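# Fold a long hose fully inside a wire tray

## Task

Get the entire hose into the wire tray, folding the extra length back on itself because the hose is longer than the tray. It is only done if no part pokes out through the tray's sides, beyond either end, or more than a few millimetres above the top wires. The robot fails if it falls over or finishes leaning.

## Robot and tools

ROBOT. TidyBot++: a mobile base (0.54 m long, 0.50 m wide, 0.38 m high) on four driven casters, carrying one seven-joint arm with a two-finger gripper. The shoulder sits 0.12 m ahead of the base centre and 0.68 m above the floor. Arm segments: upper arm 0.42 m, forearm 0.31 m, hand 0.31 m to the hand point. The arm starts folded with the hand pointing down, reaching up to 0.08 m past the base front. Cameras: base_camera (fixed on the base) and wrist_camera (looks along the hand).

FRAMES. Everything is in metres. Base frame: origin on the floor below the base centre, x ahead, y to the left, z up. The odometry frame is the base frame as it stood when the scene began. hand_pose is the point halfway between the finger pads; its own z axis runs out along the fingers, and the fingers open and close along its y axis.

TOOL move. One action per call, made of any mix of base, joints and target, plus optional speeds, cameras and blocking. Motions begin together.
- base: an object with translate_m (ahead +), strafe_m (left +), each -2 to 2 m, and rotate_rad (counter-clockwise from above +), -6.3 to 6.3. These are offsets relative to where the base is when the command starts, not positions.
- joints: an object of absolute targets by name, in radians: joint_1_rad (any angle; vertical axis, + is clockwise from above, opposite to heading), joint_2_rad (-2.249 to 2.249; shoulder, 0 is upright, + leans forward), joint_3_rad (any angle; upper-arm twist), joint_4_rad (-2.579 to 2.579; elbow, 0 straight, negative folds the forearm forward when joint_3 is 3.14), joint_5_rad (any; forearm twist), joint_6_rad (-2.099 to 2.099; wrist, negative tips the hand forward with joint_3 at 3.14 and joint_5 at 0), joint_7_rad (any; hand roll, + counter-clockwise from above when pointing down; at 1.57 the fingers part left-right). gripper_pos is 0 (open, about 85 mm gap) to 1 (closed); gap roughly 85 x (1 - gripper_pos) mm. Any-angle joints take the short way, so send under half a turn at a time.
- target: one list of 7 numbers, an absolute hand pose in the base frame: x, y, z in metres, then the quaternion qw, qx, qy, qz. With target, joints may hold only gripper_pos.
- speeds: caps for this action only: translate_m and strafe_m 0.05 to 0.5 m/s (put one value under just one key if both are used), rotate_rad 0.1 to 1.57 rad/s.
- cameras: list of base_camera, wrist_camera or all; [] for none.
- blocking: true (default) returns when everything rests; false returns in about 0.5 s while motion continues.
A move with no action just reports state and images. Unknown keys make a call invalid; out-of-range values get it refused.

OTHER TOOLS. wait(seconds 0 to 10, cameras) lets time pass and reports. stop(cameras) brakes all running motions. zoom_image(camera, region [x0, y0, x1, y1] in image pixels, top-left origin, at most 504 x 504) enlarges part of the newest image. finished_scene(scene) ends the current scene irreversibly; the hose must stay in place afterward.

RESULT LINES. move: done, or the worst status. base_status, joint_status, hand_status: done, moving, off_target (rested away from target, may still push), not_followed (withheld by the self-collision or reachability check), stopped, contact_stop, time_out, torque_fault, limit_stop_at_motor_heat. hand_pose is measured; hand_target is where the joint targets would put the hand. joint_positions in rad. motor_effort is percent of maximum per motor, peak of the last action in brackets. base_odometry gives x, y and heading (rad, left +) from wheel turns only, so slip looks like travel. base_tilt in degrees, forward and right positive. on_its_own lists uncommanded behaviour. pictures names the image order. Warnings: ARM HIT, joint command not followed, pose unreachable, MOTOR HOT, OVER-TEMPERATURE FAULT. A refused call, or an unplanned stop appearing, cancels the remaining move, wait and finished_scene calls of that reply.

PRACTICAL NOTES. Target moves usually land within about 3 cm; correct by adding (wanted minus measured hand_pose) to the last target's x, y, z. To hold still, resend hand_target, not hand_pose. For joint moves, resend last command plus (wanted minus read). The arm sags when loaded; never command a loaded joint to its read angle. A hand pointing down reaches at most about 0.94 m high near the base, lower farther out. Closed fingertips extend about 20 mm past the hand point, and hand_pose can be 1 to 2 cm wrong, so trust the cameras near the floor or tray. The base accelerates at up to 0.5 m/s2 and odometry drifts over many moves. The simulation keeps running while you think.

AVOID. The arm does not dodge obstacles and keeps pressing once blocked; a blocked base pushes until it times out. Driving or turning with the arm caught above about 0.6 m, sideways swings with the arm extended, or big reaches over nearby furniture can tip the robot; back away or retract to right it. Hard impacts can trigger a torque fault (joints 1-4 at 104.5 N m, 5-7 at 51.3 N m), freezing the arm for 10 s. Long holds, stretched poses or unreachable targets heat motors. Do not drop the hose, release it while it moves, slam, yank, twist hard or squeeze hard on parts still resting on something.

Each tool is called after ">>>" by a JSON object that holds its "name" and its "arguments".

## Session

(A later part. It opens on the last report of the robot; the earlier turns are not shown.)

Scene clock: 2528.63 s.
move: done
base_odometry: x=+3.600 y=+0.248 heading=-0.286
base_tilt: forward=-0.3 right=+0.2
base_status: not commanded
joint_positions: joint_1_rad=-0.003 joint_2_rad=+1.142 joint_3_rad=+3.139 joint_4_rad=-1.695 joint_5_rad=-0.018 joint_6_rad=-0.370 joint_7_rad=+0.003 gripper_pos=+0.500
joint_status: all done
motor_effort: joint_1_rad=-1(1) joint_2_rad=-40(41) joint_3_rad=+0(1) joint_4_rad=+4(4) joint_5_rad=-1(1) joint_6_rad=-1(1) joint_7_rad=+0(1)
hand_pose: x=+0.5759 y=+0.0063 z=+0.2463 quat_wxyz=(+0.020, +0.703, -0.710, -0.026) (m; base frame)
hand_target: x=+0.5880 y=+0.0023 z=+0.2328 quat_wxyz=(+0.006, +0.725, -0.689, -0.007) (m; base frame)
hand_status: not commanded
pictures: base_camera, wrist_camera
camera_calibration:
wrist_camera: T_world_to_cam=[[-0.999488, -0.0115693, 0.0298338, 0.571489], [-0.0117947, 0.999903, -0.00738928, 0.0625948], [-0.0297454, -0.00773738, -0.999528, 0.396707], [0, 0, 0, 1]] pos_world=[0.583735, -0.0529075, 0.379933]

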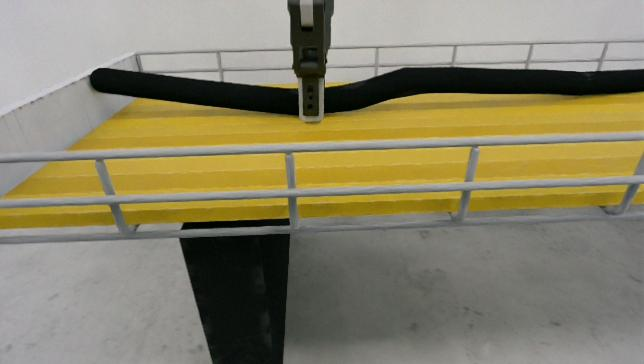

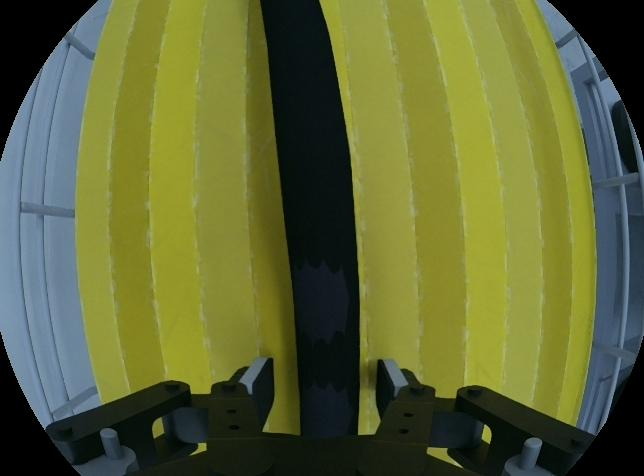

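>>> {"name": "move", "arguments": {"joints": {"gripper_pos":0.1}, "cameras": []}}

>>> {"name": "move", "arguments": {"joints": {"joint_2_rad":0.85,"joint_4_rad":-1.83,"joint_6_rad":-0.48}}}

>>> {"name": "move", "arguments": {"joints": {"joint_1_rad":0,"joint_2_rad":0.2,"joint_3_rad":3.14,"joint_4_rad":-1.4,"joint_5_rad":0,"joint_6_rad":-1.35,"joint_7_rad":0}}}

Scene clock: 2534.83 s.
move: done
base_odometry: x=+3.600 y=+0.248 heading=-0.286
base_tilt: forward=-0.2 right=+0.2
base_status: not commanded
joint_positions: joint_1_rad=-0.003 joint_2_rad=+1.142 joint_3_rad=+3.139 joint_4_rad=-1.695 joint_5_rad=-0.018 joint_6_rad=-0.370 joint_7_rad=+0.003 gripper_pos=+0.100
joint_status: all done
motor_effort: joint_1_rad=+0(1) joint_2_rad=-40(40) joint_3_rad=-1(1) joint_4_rad=+4(4) joint_5_rad=+0(1) joint_6_rad=-1(1) joint_7_rad=-1(1)
hand_pose: x=+0.5759 y=+0.0063 z=+0.2463 quat_wxyz=(+0.020, +0.703, -0.710, -0.026) (m; base frame)
hand_target: x=+0.5880 y=+0.0023 z=+0.2328 quat_wxyz=(+0.006, +0.725, -0.689, -0.007) (m; base frame)
hand_status: not commanded
pictures: none
No camera images: "cameras" was empty.

Scene clock: 2536.30 s.
move: done
base_odometry: x=+3.600 y=+0.248 heading=-0.286
base_tilt: forward=-0.2 right=+0.2
base_status: not commanded
joint_positions: joint_1_rad=-0.003 joint_2_rad=+0.834 joint_3_rad=+3.139 joint_4_rad=-1.810 joint_5_rad=-0.018 joint_6_rad=-0.404 joint_7_rad=+0.003 gripper_pos=+0.100
joint_status: all done
motor_effort: joint_1_rad=+0(1) joint_2_rad=-37(43) joint_3_rad=+0(1) joint_4_rad=+7(8) joint_5_rad=+0(1) joint_6_rad=+1(1) joint_7_rad=-1(1)
hand_pose: x=+0.6094 y=+0.0065 z=+0.3784 quat_wxyz=(-0.036, +0.703, -0.709, +0.029) (m; base frame)
hand_target: x=+0.5694 y=+0.0022 z=+0.3668 quat_wxyz=(+0.006, +0.725, -0.689, -0.007) (m; base frame)
hand_status: not commanded
pictures: base_camera, wrist_camera
camera_calibration:
wrist_camera: T_world_to_cam=[[-0.991762, -0.012146, -0.127518, 0.655915], [-0.0111593, 0.999902, -0.00844919, 0.0638054], [0.127609, -0.00695656, -0.9918, 0.430855], [0, 0, 0, 1]] pos_world=[0.596243, -0.0528352, 0.511502]

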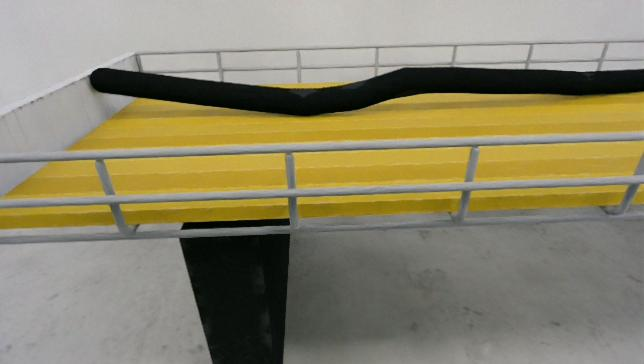

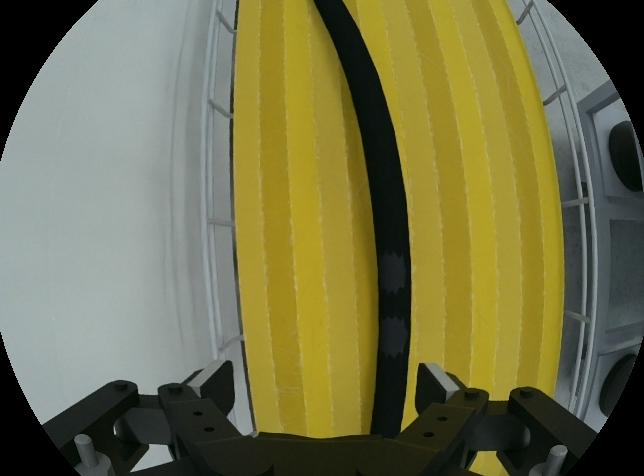

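Scene clock: 2538.57 s.
move: done
base_odometry: x=+3.600 y=+0.248 heading=-0.286
base_tilt: forward=-0.1 right=+0.2
base_status: not commanded
joint_positions: joint_1_rad=-0.003 joint_2_rad=+0.189 joint_3_rad=+3.139 joint_4_rad=-1.418 joint_5_rad=-0.018 joint_6_rad=-1.267 joint_7_rad=+0.003 gripper_pos=+0.100
joint_status: all done
motor_effort: joint_1_rad=+0(1) joint_2_rad=-26(41) joint_3_rad=+0(2) joint_4_rad=+17(17) joint_5_rad=+0(1) joint_6_rad=+2(3) joint_7_rad=+0(1)
hand_pose: x=+0.5943 y=+0.0093 z=+0.7837 quat_wxyz=(-0.101, +0.703, -0.699, +0.088) (m; base frame)
hand_target: x=+0.5761 y=+0.0020 z=+0.7794 quat_wxyz=(-0.068, +0.704, -0.703, +0.067) (m; base frame)
hand_status: not commanded
pictures: base_camera, wrist_camera
camera_calibration:
wrist_camera: T_world_to_cam=[[-0.954159, -0.0236154, -0.298368, 0.804291], [-0.0233756, 0.999717, -0.00437286, 0.068391], [0.298387, 0.00280213, -0.954441, 0.703945], [0, 0, 0, 1]] pos_world=[0.558972, -0.0513506, 0.912148]

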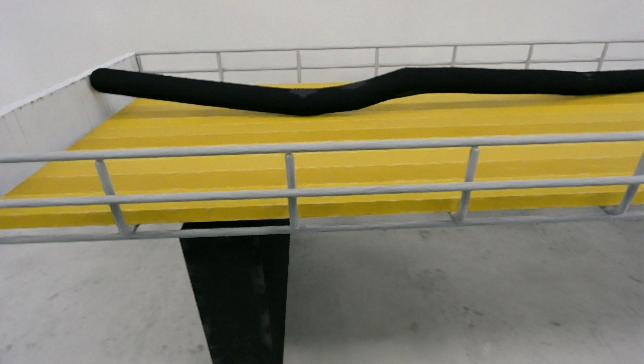

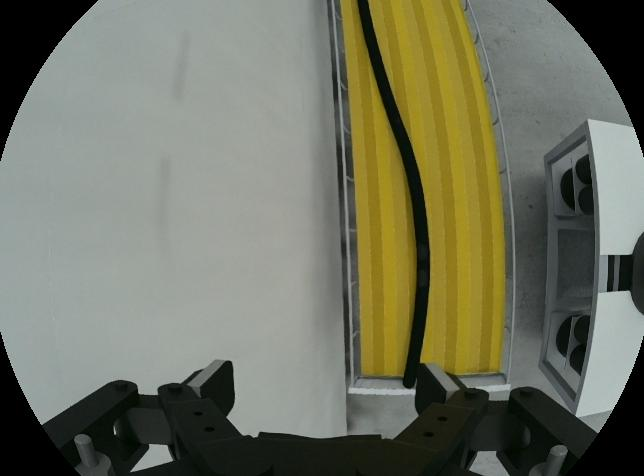

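>>> {"name": "move", "arguments": {"base": {"strafe_m":0.14}, "joints": {"joint_1_rad":0,"joint_2_rad":0.85,"joint_3_rad":3.14,"joint_4_rad":-1.83,"joint_5_rad":0,"joint_6_rad":-0.48,"joint_7_rad":-0.1}}}

Scene clock: 2549.00 s.
move: done
base_odometry: x=+3.639 y=+0.382 heading=-0.285
base_tilt: forward=-0.2 right=+0.2
base_status: done
joint_positions: joint_1_rad=-0.006 joint_2_rad=+0.826 joint_3_rad=+3.138 joint_4_rad=-1.810 joint_5_rad=-0.018 joint_6_rad=-0.562 joint_7_rad=-0.047 gripper_pos=+0.100
joint_status: all done
motor_effort: joint_1_rad=-1(4) joint_2_rad=-37(41) joint_3_rad=+0(2) joint_4_rad=+6(17) joint_5_rad=+0(1) joint_6_rad=-1(3) joint_7_rad=+0(2)
hand_pose: x=+0.5629 y=+0.0088 z=+0.3811 quat_wxyz=(+0.017, +0.687, -0.726, -0.024) (m; base frame)
hand_target: x=+0.5694 y=+0.0022 z=+0.3668 quat_wxyz=(+0.006, +0.671, -0.741, -0.007) (m; base frame)
hand_status: not commanded
pictures: base_camera, wrist_camera
camera_calibration:
wrist_camera: T_world_to_cam=[[-0.999212, 0.0328144, 0.0223069, 0.556859], [0.0326639, 0.999441, -0.00708049, 0.0358679], [-0.0225268, -0.00634628, -0.999726, 0.52708], [0, 0, 0, 1]] pos_world=[0.567122, -0.0507759, 0.514768]

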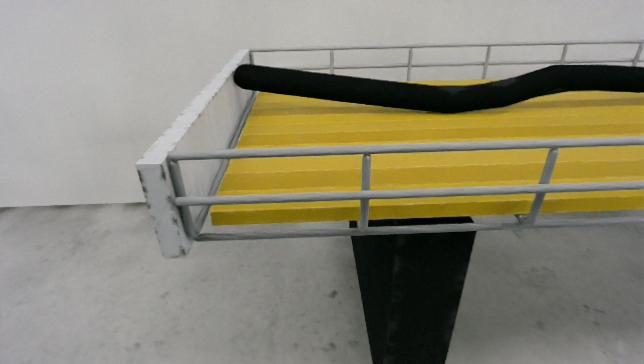

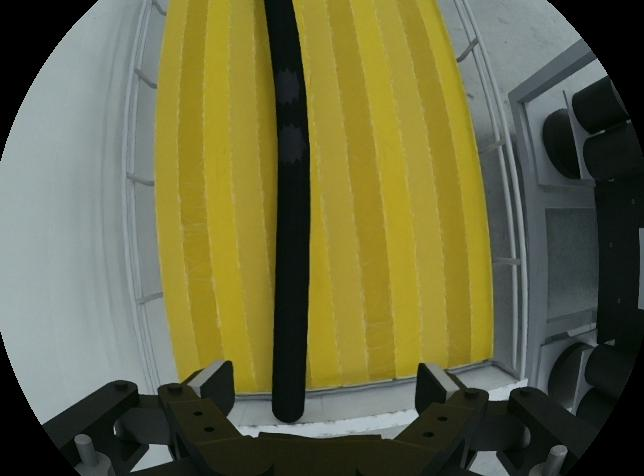

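>>> {"name": "move", "arguments": {"joints": {"joint_2_rad":1.15,"joint_4_rad":-1.67,"joint_6_rad":-0.26,"joint_7_rad":-0.1,"gripper_pos":0.2}}}

>>> {"name": "move", "arguments": {"joints": {"gripper_pos":0.93}}}

Scene clock: 2558.13 s.
move: done
base_odometry: x=+3.639 y=+0.382 heading=-0.285
base_tilt: forward=-0.2 right=+0.1
base_status: not commanded
joint_positions: joint_1_rad=-0.006 joint_2_rad=+1.129 joint_3_rad=+3.138 joint_4_rad=-1.690 joint_5_rad=-0.018 joint_6_rad=-0.343 joint_7_rad=-0.048 gripper_pos=+0.200
joint_status: all done
motor_effort: joint_1_rad=+0(1) joint_2_rad=-40(43) joint_3_rad=-1(1) joint_4_rad=+4(7) joint_5_rad=+0(1) joint_6_rad=+0(1) joint_7_rad=+0(1)
hand_pose: x=+0.5923 y=+0.0081 z=+0.2522 quat_wxyz=(+0.005, +0.686, -0.727, -0.011) (m; base frame)
hand_target: x=+0.6216 y=+0.0023 z=+0.2448 quat_wxyz=(-0.023, +0.671, -0.741, +0.020) (m; base frame)
hand_status: not commanded
pictures: base_camera, wrist_camera
camera_calibration:
wrist_camera: T_world_to_cam=[[-0.999268, 0.0358737, -0.0132658, 0.598054], [0.0359883, 0.999316, -0.00851091, 0.0330479], [0.0129515, -0.0089821, -0.999876, 0.377854], [0, 0, 0, 1]] pos_world=[0.591533, -0.0510857, 0.386022]

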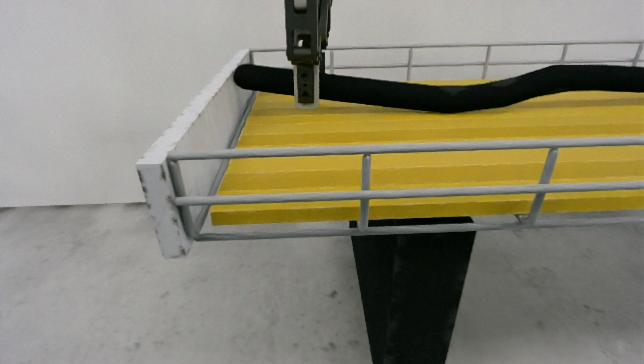

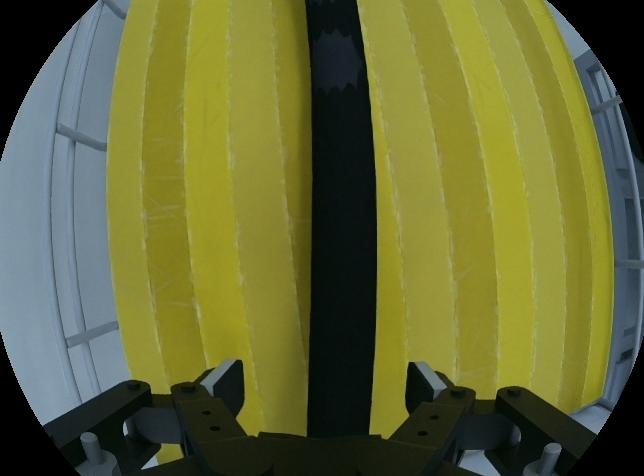

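Scene clock: 2559.10 s.
move: off_target
base_odometry: x=+3.639 y=+0.382 heading=-0.285
base_tilt: forward=-0.2 right=+0.2
base_status: not commanded
joint_positions: joint_1_rad=-0.006 joint_2_rad=+1.129 joint_3_rad=+3.138 joint_4_rad=-1.690 joint_5_rad=-0.018 joint_6_rad=-0.341 joint_7_rad=-0.049 gripper_pos=+0.758
joint_status: gripper_pos off_target (ended at +0.758, target +0.930)
motor_effort: joint_1_rad=+1(1) joint_2_rad=-40(41) joint_3_rad=+1(1) joint_4_rad=+5(5) joint_5_rad=+1(1) joint_6_rad=+0(1) joint_7_rad=-1(1)
hand_pose: x=+0.5928 y=+0.0082 z=+0.2522 quat_wxyz=(+0.004, +0.686, -0.727, -0.010) (m; base frame)
hand_target: x=+0.6216 y=+0.0023 z=+0.2448 quat_wxyz=(-0.023, +0.671, -0.741, +0.020) (m; base frame)
hand_status: not commanded
pictures: base_camera, wrist_camera
camera_calibration:
wrist_camera: T_world_to_cam=[[-0.999218, 0.0365819, -0.0149874, 0.59902], [0.0367106, 0.999291, -0.00839841, 0.0325233], [0.0146695, -0.00894204, -0.999852, 0.37681], [0, 0, 0, 1]] pos_world=[0.59183, -0.0510441, 0.386006]

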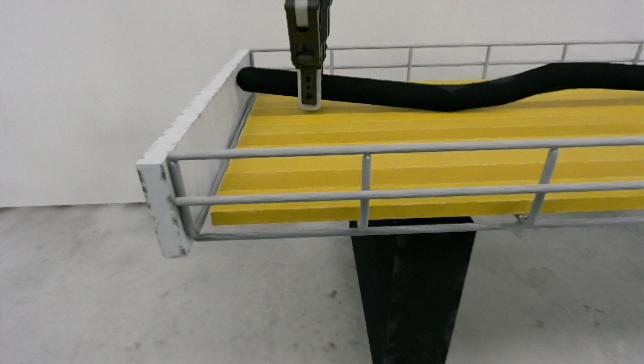

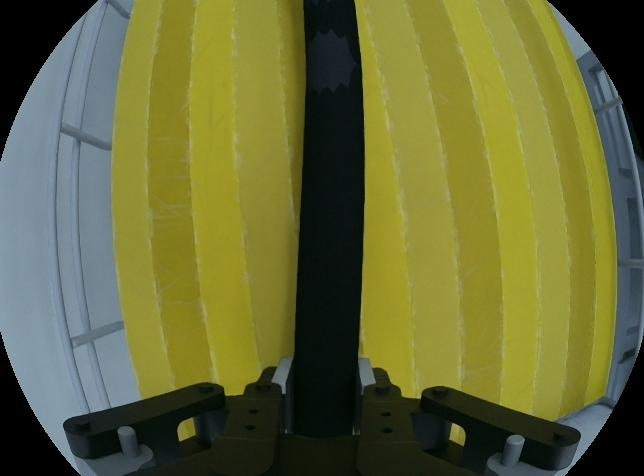

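>>> {"name": "move", "arguments": {"joints": {"joint_2_rad":1.07,"joint_4_rad":-1.69,"joint_6_rad":-0.36}, "cameras": []}}

>>> {"name": "move", "arguments": {"base": {"translate_m":-0.06,"strafe_m":-0.07}}}

>>> {"name": "move", "arguments": {"joints": {"joint_2_rad":1.17,"joint_4_rad":-1.69,"joint_6_rad":-0.3}}}

Scene clock: 2566.90 s.
move: done
base_odometry: x=+3.639 y=+0.382 heading=-0.285
base_tilt: forward=-0.2 right=+0.2
base_status: not commanded
joint_positions: joint_1_rad=-0.006 joint_2_rad=+1.056 joint_3_rad=+3.137 joint_4_rad=-1.690 joint_5_rad=-0.018 joint_6_rad=-0.342 joint_7_rad=-0.049 gripper_pos=+0.758
joint_status: all done
motor_effort: joint_1_rad=+1(2) joint_2_rad=-42(45) joint_3_rad=+2(3) joint_4_rad=+6(7) joint_5_rad=+1(1) joint_6_rad=+1(2) joint_7_rad=+0(1)
hand_pose: x=+0.6232 y=+0.0087 z=+0.2883 quat_wxyz=(-0.023, +0.686, -0.727, +0.015) (m; base frame)
hand_target: x=+0.6119 y=+0.0023 z=+0.2809 quat_wxyz=(-0.008, +0.671, -0.741, +0.007) (m; base frame)
hand_status: not commanded
pictures: none
No camera images: "cameras" was empty.

Scene clock: 2568.03 s.
move: done
base_odometry: x=+3.561 y=+0.332 heading=-0.285
base_tilt: forward=-0.2 right=+0.2
base_status: done
joint_positions: joint_1_rad=-0.008 joint_2_rad=+1.055 joint_3_rad=+3.126 joint_4_rad=-1.692 joint_5_rad=-0.018 joint_6_rad=-0.342 joint_7_rad=-0.050 gripper_pos=+0.758
joint_status: not commanded
motor_effort: joint_1_rad=+2(6) joint_2_rad=-41(44) joint_3_rad=+2(5) joint_4_rad=+7(8) joint_5_rad=+1(2) joint_6_rad=+1(2) joint_7_rad=-1(1)
hand_pose: x=+0.6218 y=+0.0165 z=+0.2884 quat_wxyz=(-0.026, +0.689, -0.725, +0.010) (m; base frame)
hand_target: x=+0.6119 y=+0.0023 z=+0.2809 quat_wxyz=(-0.008, +0.671, -0.741, +0.007) (m; base frame)
hand_status: not commanded
pictures: base_camera, wrist_camera
camera_calibration:
wrist_camera: T_world_to_cam=[[-0.995813, 0.0304544, -0.0861952, 0.646745], [0.0301152, 0.999533, 0.00523289, 0.0236046], [0.0863143, 0.00261519, -0.996265, 0.366862], [0, 0, 0, 1]] pos_world=[0.61166, -0.0442492, 0.421114]

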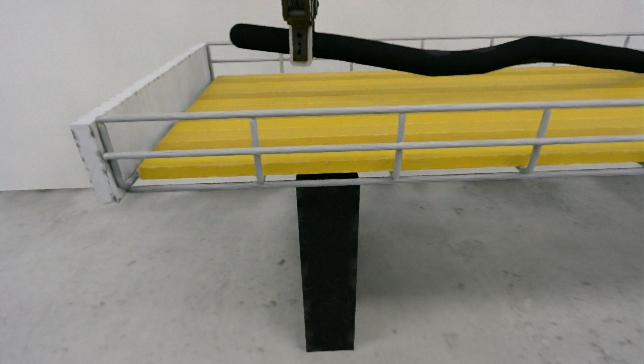

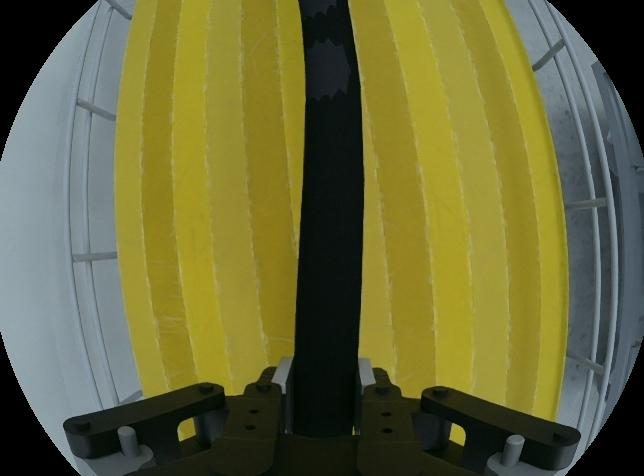

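Scene clock: 2569.20 s.
move: done
base_odometry: x=+3.561 y=+0.332 heading=-0.285
base_tilt: forward=+0.0 right=+0.2
base_status: not commanded
joint_positions: joint_1_rad=-0.008 joint_2_rad=+1.138 joint_3_rad=+3.127 joint_4_rad=-1.692 joint_5_rad=-0.018 joint_6_rad=-0.341 joint_7_rad=-0.050 gripper_pos=+0.758
joint_status: all done
motor_effort: joint_1_rad=+1(3) joint_2_rad=-39(42) joint_3_rad=+1(3) joint_4_rad=+4(8) joint_5_rad=+0(1) joint_6_rad=-1(2) joint_7_rad=-1(2)
hand_pose: x=+0.5881 y=+0.0153 z=+0.2481 quat_wxyz=(+0.004, +0.688, -0.725, -0.017) (m; base frame)
hand_target: x=+0.5880 y=+0.0023 z=+0.2328 quat_wxyz=(+0.006, +0.671, -0.741, -0.007) (m; base frame)
hand_status: not commanded
pictures: base_camera, wrist_camera
camera_calibration:
wrist_camera: T_world_to_cam=[[-0.999502, 0.0312002, -0.00468011, 0.591637], [0.0311977, 0.999513, 0.000608566, 0.0265896], [0.00469682, 0.000462254, -0.999989, 0.378632], [0, 0, 0, 1]] pos_world=[0.588734, -0.0452109, 0.381381]

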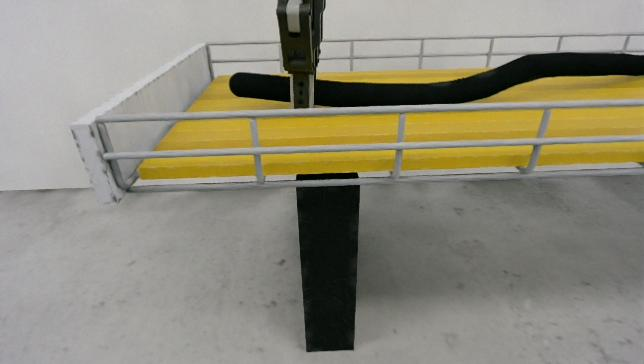

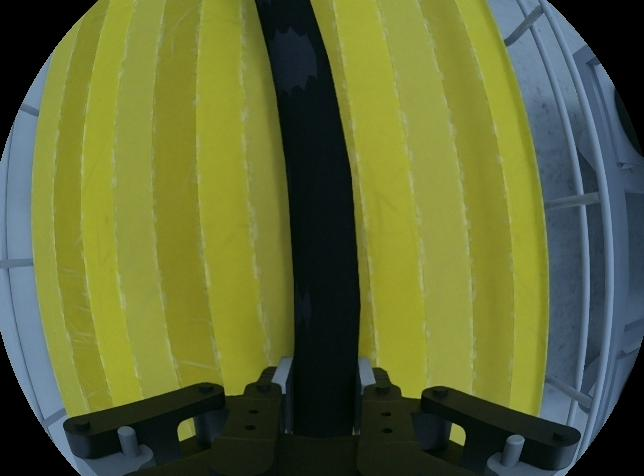

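>>> {"name": "move", "arguments": {"joints": {"gripper_pos":0.66}, "cameras": []}}

>>> {"name": "move", "arguments": {"joints": {"gripper_pos":0.5}, "cameras": []}}

>>> {"name": "move", "arguments": {"joints": {"gripper_pos":0.1}}}

>>> {"name": "move", "arguments": {"joints": {"joint_2_rad":0.85,"joint_4_rad":-1.83,"joint_6_rad":-0.48}, "cameras": []}}

>>> {"name": "move", "arguments": {"joints": {"joint_1_rad":0,"joint_2_rad":0.2,"joint_3_rad":3.14,"joint_4_rad":-1.4,"joint_5_rad":0,"joint_6_rad":-1.35,"joint_7_rad":0}}}

Scene clock: 2576.27 s.
move: done
base_odometry: x=+3.561 y=+0.332 heading=-0.285
base_tilt: forward=-0.1 right=+0.2
base_status: not commanded
joint_positions: joint_1_rad=-0.008 joint_2_rad=+1.141 joint_3_rad=+3.127 joint_4_rad=-1.692 joint_5_rad=-0.018 joint_6_rad=-0.341 joint_7_rad=-0.051 gripper_pos=+0.660
joint_status: all done
motor_effort: joint_1_rad=+0(1) joint_2_rad=-37(41) joint_3_rad=+0(1) joint_4_rad=+3(6) joint_5_rad=+0(1) joint_6_rad=-1(1) joint_7_rad=-1(2)
hand_pose: x=+0.5868 y=+0.0152 z=+0.2467 quat_wxyz=(+0.005, +0.688, -0.726, -0.018) (m; base frame)
hand_target: x=+0.5880 y=+0.0023 z=+0.2328 quat_wxyz=(+0.006, +0.671, -0.741, -0.007) (m; base frame)
hand_status: not commanded
pictures: none
No camera images: "cameras" was empty.

Scene clock: 2576.87 s.
move: done
base_odometry: x=+3.561 y=+0.332 heading=-0.285
base_tilt: forward=-0.2 right=+0.2
base_status: not commanded
joint_positions: joint_1_rad=-0.008 joint_2_rad=+1.144 joint_3_rad=+3.129 joint_4_rad=-1.692 joint_5_rad=-0.018 joint_6_rad=-0.341 joint_7_rad=-0.051 gripper_pos=+0.500
joint_status: all done
motor_effort: joint_1_rad=+0(1) joint_2_rad=-39(41) joint_3_rad=+0(1) joint_4_rad=+5(5) joint_5_rad=+0(1) joint_6_rad=+0(2) joint_7_rad=-1(1)
hand_pose: x=+0.5856 y=+0.0144 z=+0.2454 quat_wxyz=(+0.007, +0.687, -0.726, -0.018) (m; base frame)
hand_target: x=+0.5880 y=+0.0023 z=+0.2328 quat_wxyz=(+0.006, +0.671, -0.741, -0.007) (m; base frame)
hand_status: not commanded
pictures: none
No camera images: "cameras" was empty.

Scene clock: 2577.63 s.
move: done
base_odometry: x=+3.561 y=+0.332 heading=-0.285
base_tilt: forward=-0.1 right=+0.1
base_status: not commanded
joint_positions: joint_1_rad=-0.008 joint_2_rad=+1.144 joint_3_rad=+3.129 joint_4_rad=-1.692 joint_5_rad=-0.018 joint_6_rad=-0.341 joint_7_rad=-0.051 gripper_pos=+0.100
joint_status: all done
motor_effort: joint_1_rad=-1(1) joint_2_rad=-40(41) joint_3_rad=-1(1) joint_4_rad=+4(5) joint_5_rad=+0(1) joint_6_rad=+0(1) joint_7_rad=+0(1)
hand_pose: x=+0.5856 y=+0.0140 z=+0.2454 quat_wxyz=(+0.007, +0.687, -0.726, -0.018) (m; base frame)
hand_target: x=+0.5880 y=+0.0023 z=+0.2328 quat_wxyz=(+0.006, +0.671, -0.741, -0.007) (m; base frame)
hand_status: not commanded
pictures: base_camera, wrist_camera
camera_calibration:
wrist_camera: T_world_to_cam=[[-0.99944, 0.033433, 0.00102171, 0.587727], [0.0334314, 0.99944, -0.00156082, 0.0271576], [-0.00107332, -0.00152579, -0.999998, 0.379304], [0, 0, 0, 1]] pos_world=[0.586897, -0.0462132, 0.378745]

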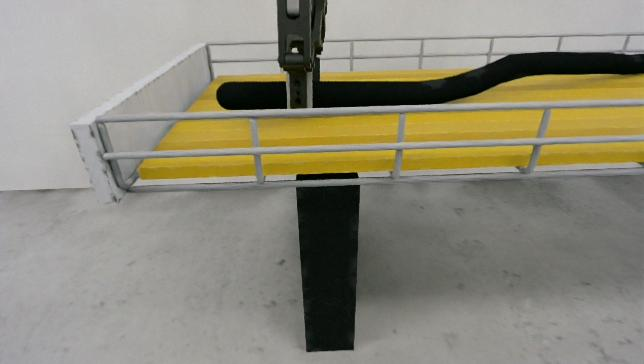

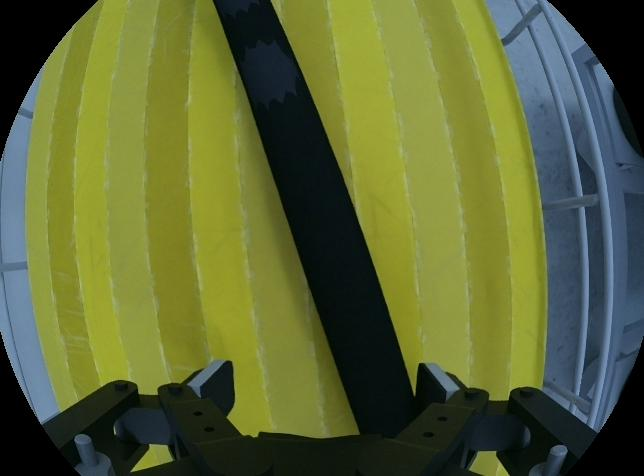

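Scene clock: 2579.17 s.
move: done
base_odometry: x=+3.561 y=+0.332 heading=-0.285
base_tilt: forward=-0.2 right=+0.2
base_status: not commanded
joint_positions: joint_1_rad=-0.008 joint_2_rad=+0.834 joint_3_rad=+3.129 joint_4_rad=-1.811 joint_5_rad=-0.018 joint_6_rad=-0.401 joint_7_rad=-0.051 gripper_pos=+0.100
joint_status: all done
motor_effort: joint_1_rad=-1(1) joint_2_rad=-37(44) joint_3_rad=-1(1) joint_4_rad=+7(8) joint_5_rad=+0(1) joint_6_rad=+1(1) joint_7_rad=+0(1)
hand_pose: x=+0.6100 y=+0.0140 z=+0.3786 quat_wxyz=(-0.041, +0.688, -0.724, +0.027) (m; base frame)
hand_target: x=+0.5694 y=+0.0022 z=+0.3668 quat_wxyz=(+0.006, +0.671, -0.741, -0.007) (m; base frame)
hand_status: not commanded
pictures: none
No camera images: "cameras" was empty.

Scene clock: 2581.43 s.
move: done
base_odometry: x=+3.561 y=+0.332 heading=-0.285
base_tilt: forward=-0.2 right=+0.2
base_status: not commanded
joint_positions: joint_1_rad=-0.008 joint_2_rad=+0.189 joint_3_rad=+3.129 joint_4_rad=-1.418 joint_5_rad=-0.018 joint_6_rad=-1.267 joint_7_rad=-0.049 gripper_pos=+0.100
joint_status: all done
motor_effort: joint_1_rad=-1(2) joint_2_rad=-26(41) joint_3_rad=+0(2) joint_4_rad=+17(18) joint_5_rad=+0(1) joint_6_rad=+2(3) joint_7_rad=+0(2)
hand_pose: x=+0.5941 y=+0.0157 z=+0.7838 quat_wxyz=(-0.104, +0.689, -0.712, +0.084) (m; base frame)
hand_target: x=+0.5761 y=+0.0020 z=+0.7794 quat_wxyz=(-0.068, +0.704, -0.703, +0.067) (m; base frame)
hand_status: not commanded
pictures: base_camera, wrist_camera
camera_calibration:
wrist_camera: T_world_to_cam=[[-0.954625, 0.0154789, -0.297408, 0.803117], [0.0127553, 0.999857, 0.0110962, 0.0283477], [0.297537, 0.0067992, -0.954686, 0.704681], [0, 0, 0, 1]] pos_world=[0.556645, -0.0455663, 0.911287]

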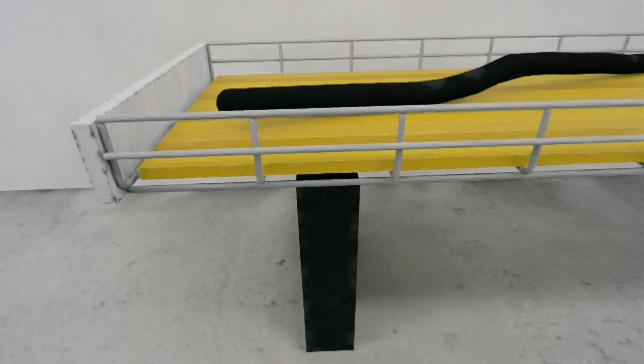

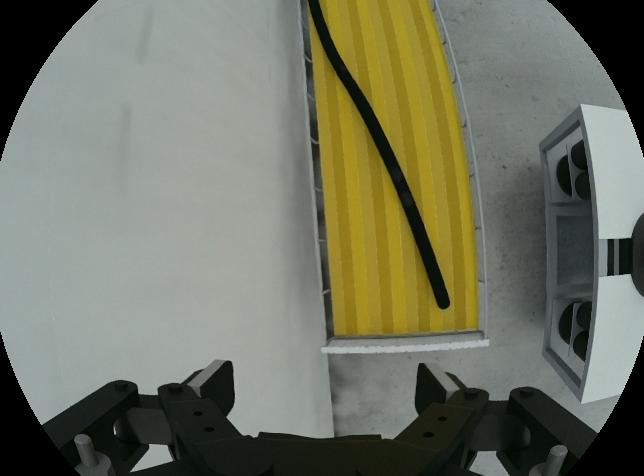

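>>> {"name": "move", "arguments": {"base": {"strafe_m":-0.45,"translate_m":-0.02}}}

>>> {"name": "zoom_image", "arguments": {"camera": "base_camera", "region": [70, 20, 570, 220]}}

Scene clock: 2586.47 s.
move: done
base_odometry: x=+3.415 y=-0.094 heading=-0.286
base_tilt: forward=-0.2 right=+0.2
base_status: done
joint_positions: joint_1_rad=+0.001 joint_2_rad=+0.188 joint_3_rad=+3.137 joint_4_rad=-1.418 joint_5_rad=-0.018 joint_6_rad=-1.270 joint_7_rad=-0.049 gripper_pos=+0.100
joint_status: not commanded
motor_effort: joint_1_rad=+0(4) joint_2_rad=-26(28) joint_3_rad=+0(3) joint_4_rad=+17(18) joint_5_rad=+0(1) joint_6_rad=+3(3) joint_7_rad=+0(1)
hand_pose: x=+0.5935 y=+0.0080 z=+0.7836 quat_wxyz=(-0.102, +0.683, -0.718, +0.084) (m; base frame)
hand_target: x=+0.5761 y=+0.0020 z=+0.7794 quat_wxyz=(-0.068, +0.704, -0.703, +0.067) (m; base frame)
hand_status: not commanded
pictures: base_camera, wrist_camera
camera_calibration:
wrist_camera: T_world_to_cam=[[-0.955033, 0.0306892, -0.294906, 0.800851], [0.0291606, 0.999529, 0.00958064, 0.0274717], [0.295062, 0.000550184, -0.955478, 0.70689], [0, 0, 0, 1]] pos_world=[0.555462, -0.0524251, 0.911331]

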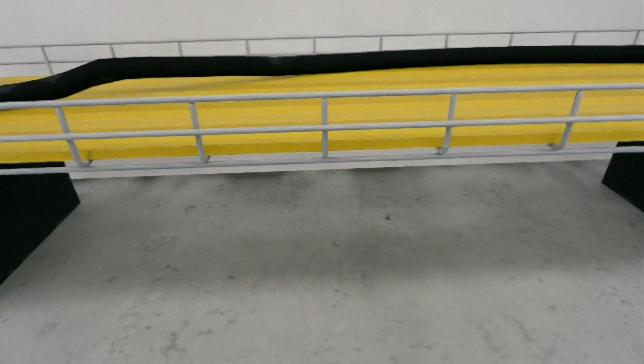

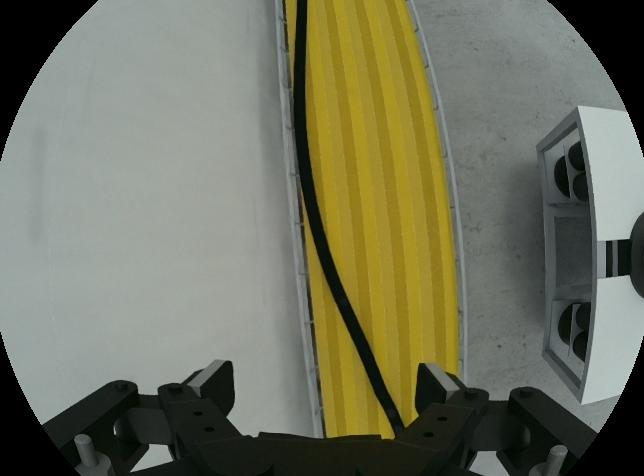

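Scaled by 1.008.

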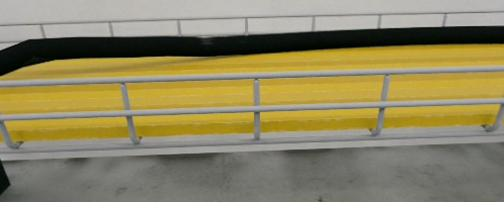

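>>> {"name": "move", "arguments": {"base": {"strafe_m":-0.9,"translate_m":0.04}}}

>>> {"name": "move", "arguments": {"base": {"strafe_m":-0.65,"translate_m":-0.0}}}

Scene clock: 2592.27 s.
move: done
base_odometry: x=+3.199 y=-0.969 heading=-0.287
base_tilt: forward=-0.1 right=+0.2
base_status: done
joint_positions: joint_1_rad=+0.001 joint_2_rad=+0.188 joint_3_rad=+3.138 joint_4_rad=-1.418 joint_5_rad=-0.018 joint_6_rad=-1.270 joint_7_rad=-0.049 gripper_pos=+0.100
joint_status: not commanded
motor_effort: joint_1_rad=-1(3) joint_2_rad=-26(27) joint_3_rad=+0(2) joint_4_rad=+17(17) joint_5_rad=+0(1) joint_6_rad=+2(3) joint_7_rad=+0(1)
hand_pose: x=+0.5934 y=+0.0080 z=+0.7836 quat_wxyz=(-0.102, +0.683, -0.718, +0.084) (m; base frame)
hand_target: x=+0.5761 y=+0.0020 z=+0.7794 quat_wxyz=(-0.068, +0.704, -0.703, +0.067) (m; base frame)
hand_status: not commanded
pictures: base_camera, wrist_camera
camera_calibration:
wrist_camera: T_world_to_cam=[[-0.955128, 0.0307783, -0.294589, 0.800566], [0.029293, 0.999526, 0.00945443, 0.0275474], [0.294741, 0.000400799, -0.955577, 0.707167], [0, 0, 0, 1]] pos_world=[0.555405, -0.0524578, 0.91133]

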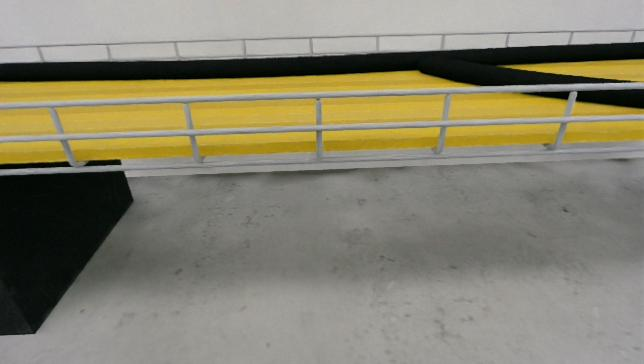

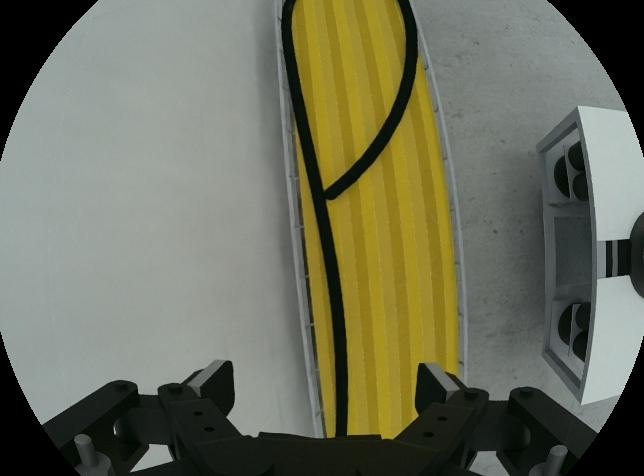

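Scene clock: 2594.87 s.
move: done
base_odometry: x=+3.015 y=-1.593 heading=-0.287
base_tilt: forward=-0.2 right=+0.2
base_status: done
joint_positions: joint_1_rad=+0.000 joint_2_rad=+0.188 joint_3_rad=+3.138 joint_4_rad=-1.418 joint_5_rad=-0.018 joint_6_rad=-1.270 joint_7_rad=-0.049 gripper_pos=+0.100
joint_status: not commanded
motor_effort: joint_1_rad=-1(3) joint_2_rad=-26(28) joint_3_rad=+0(2) joint_4_rad=+16(17) joint_5_rad=+0(1) joint_6_rad=+2(3) joint_7_rad=+0(1)
hand_pose: x=+0.5934 y=+0.0083 z=+0.7836 quat_wxyz=(-0.102, +0.684, -0.718, +0.084) (m; base frame)
hand_target: x=+0.5761 y=+0.0020 z=+0.7794 quat_wxyz=(-0.068, +0.704, -0.703, +0.067) (m; base frame)
hand_status: not commanded
pictures: base_camera, wrist_camera
camera_calibration:
wrist_camera: T_world_to_cam=[[-0.955159, 0.0301406, -0.294556, 0.800533], [0.0286396, 0.999546, 0.00940915, 0.0276578], [0.294706, 0.000551248, -0.955588, 0.70725], [0, 0, 0, 1]] pos_world=[0.555413, -0.0521636, 0.911381]

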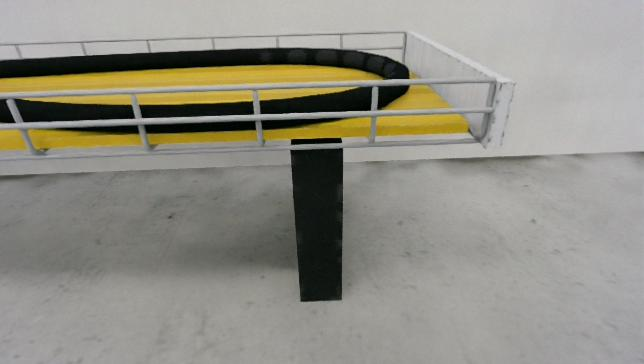

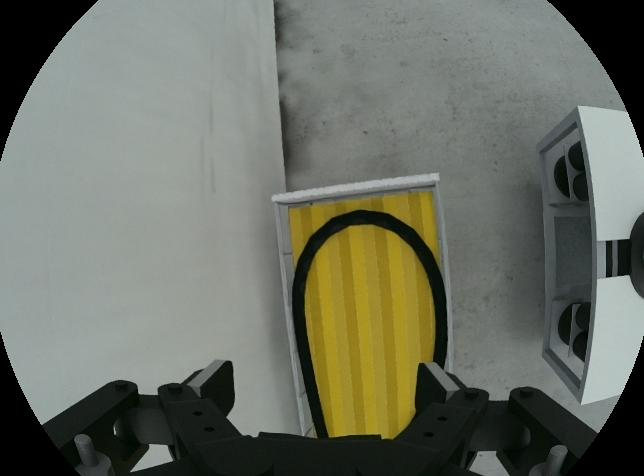

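>>> {"name": "finished_scene", "arguments": {"scene": 2}}

The scene is finished: the task was done.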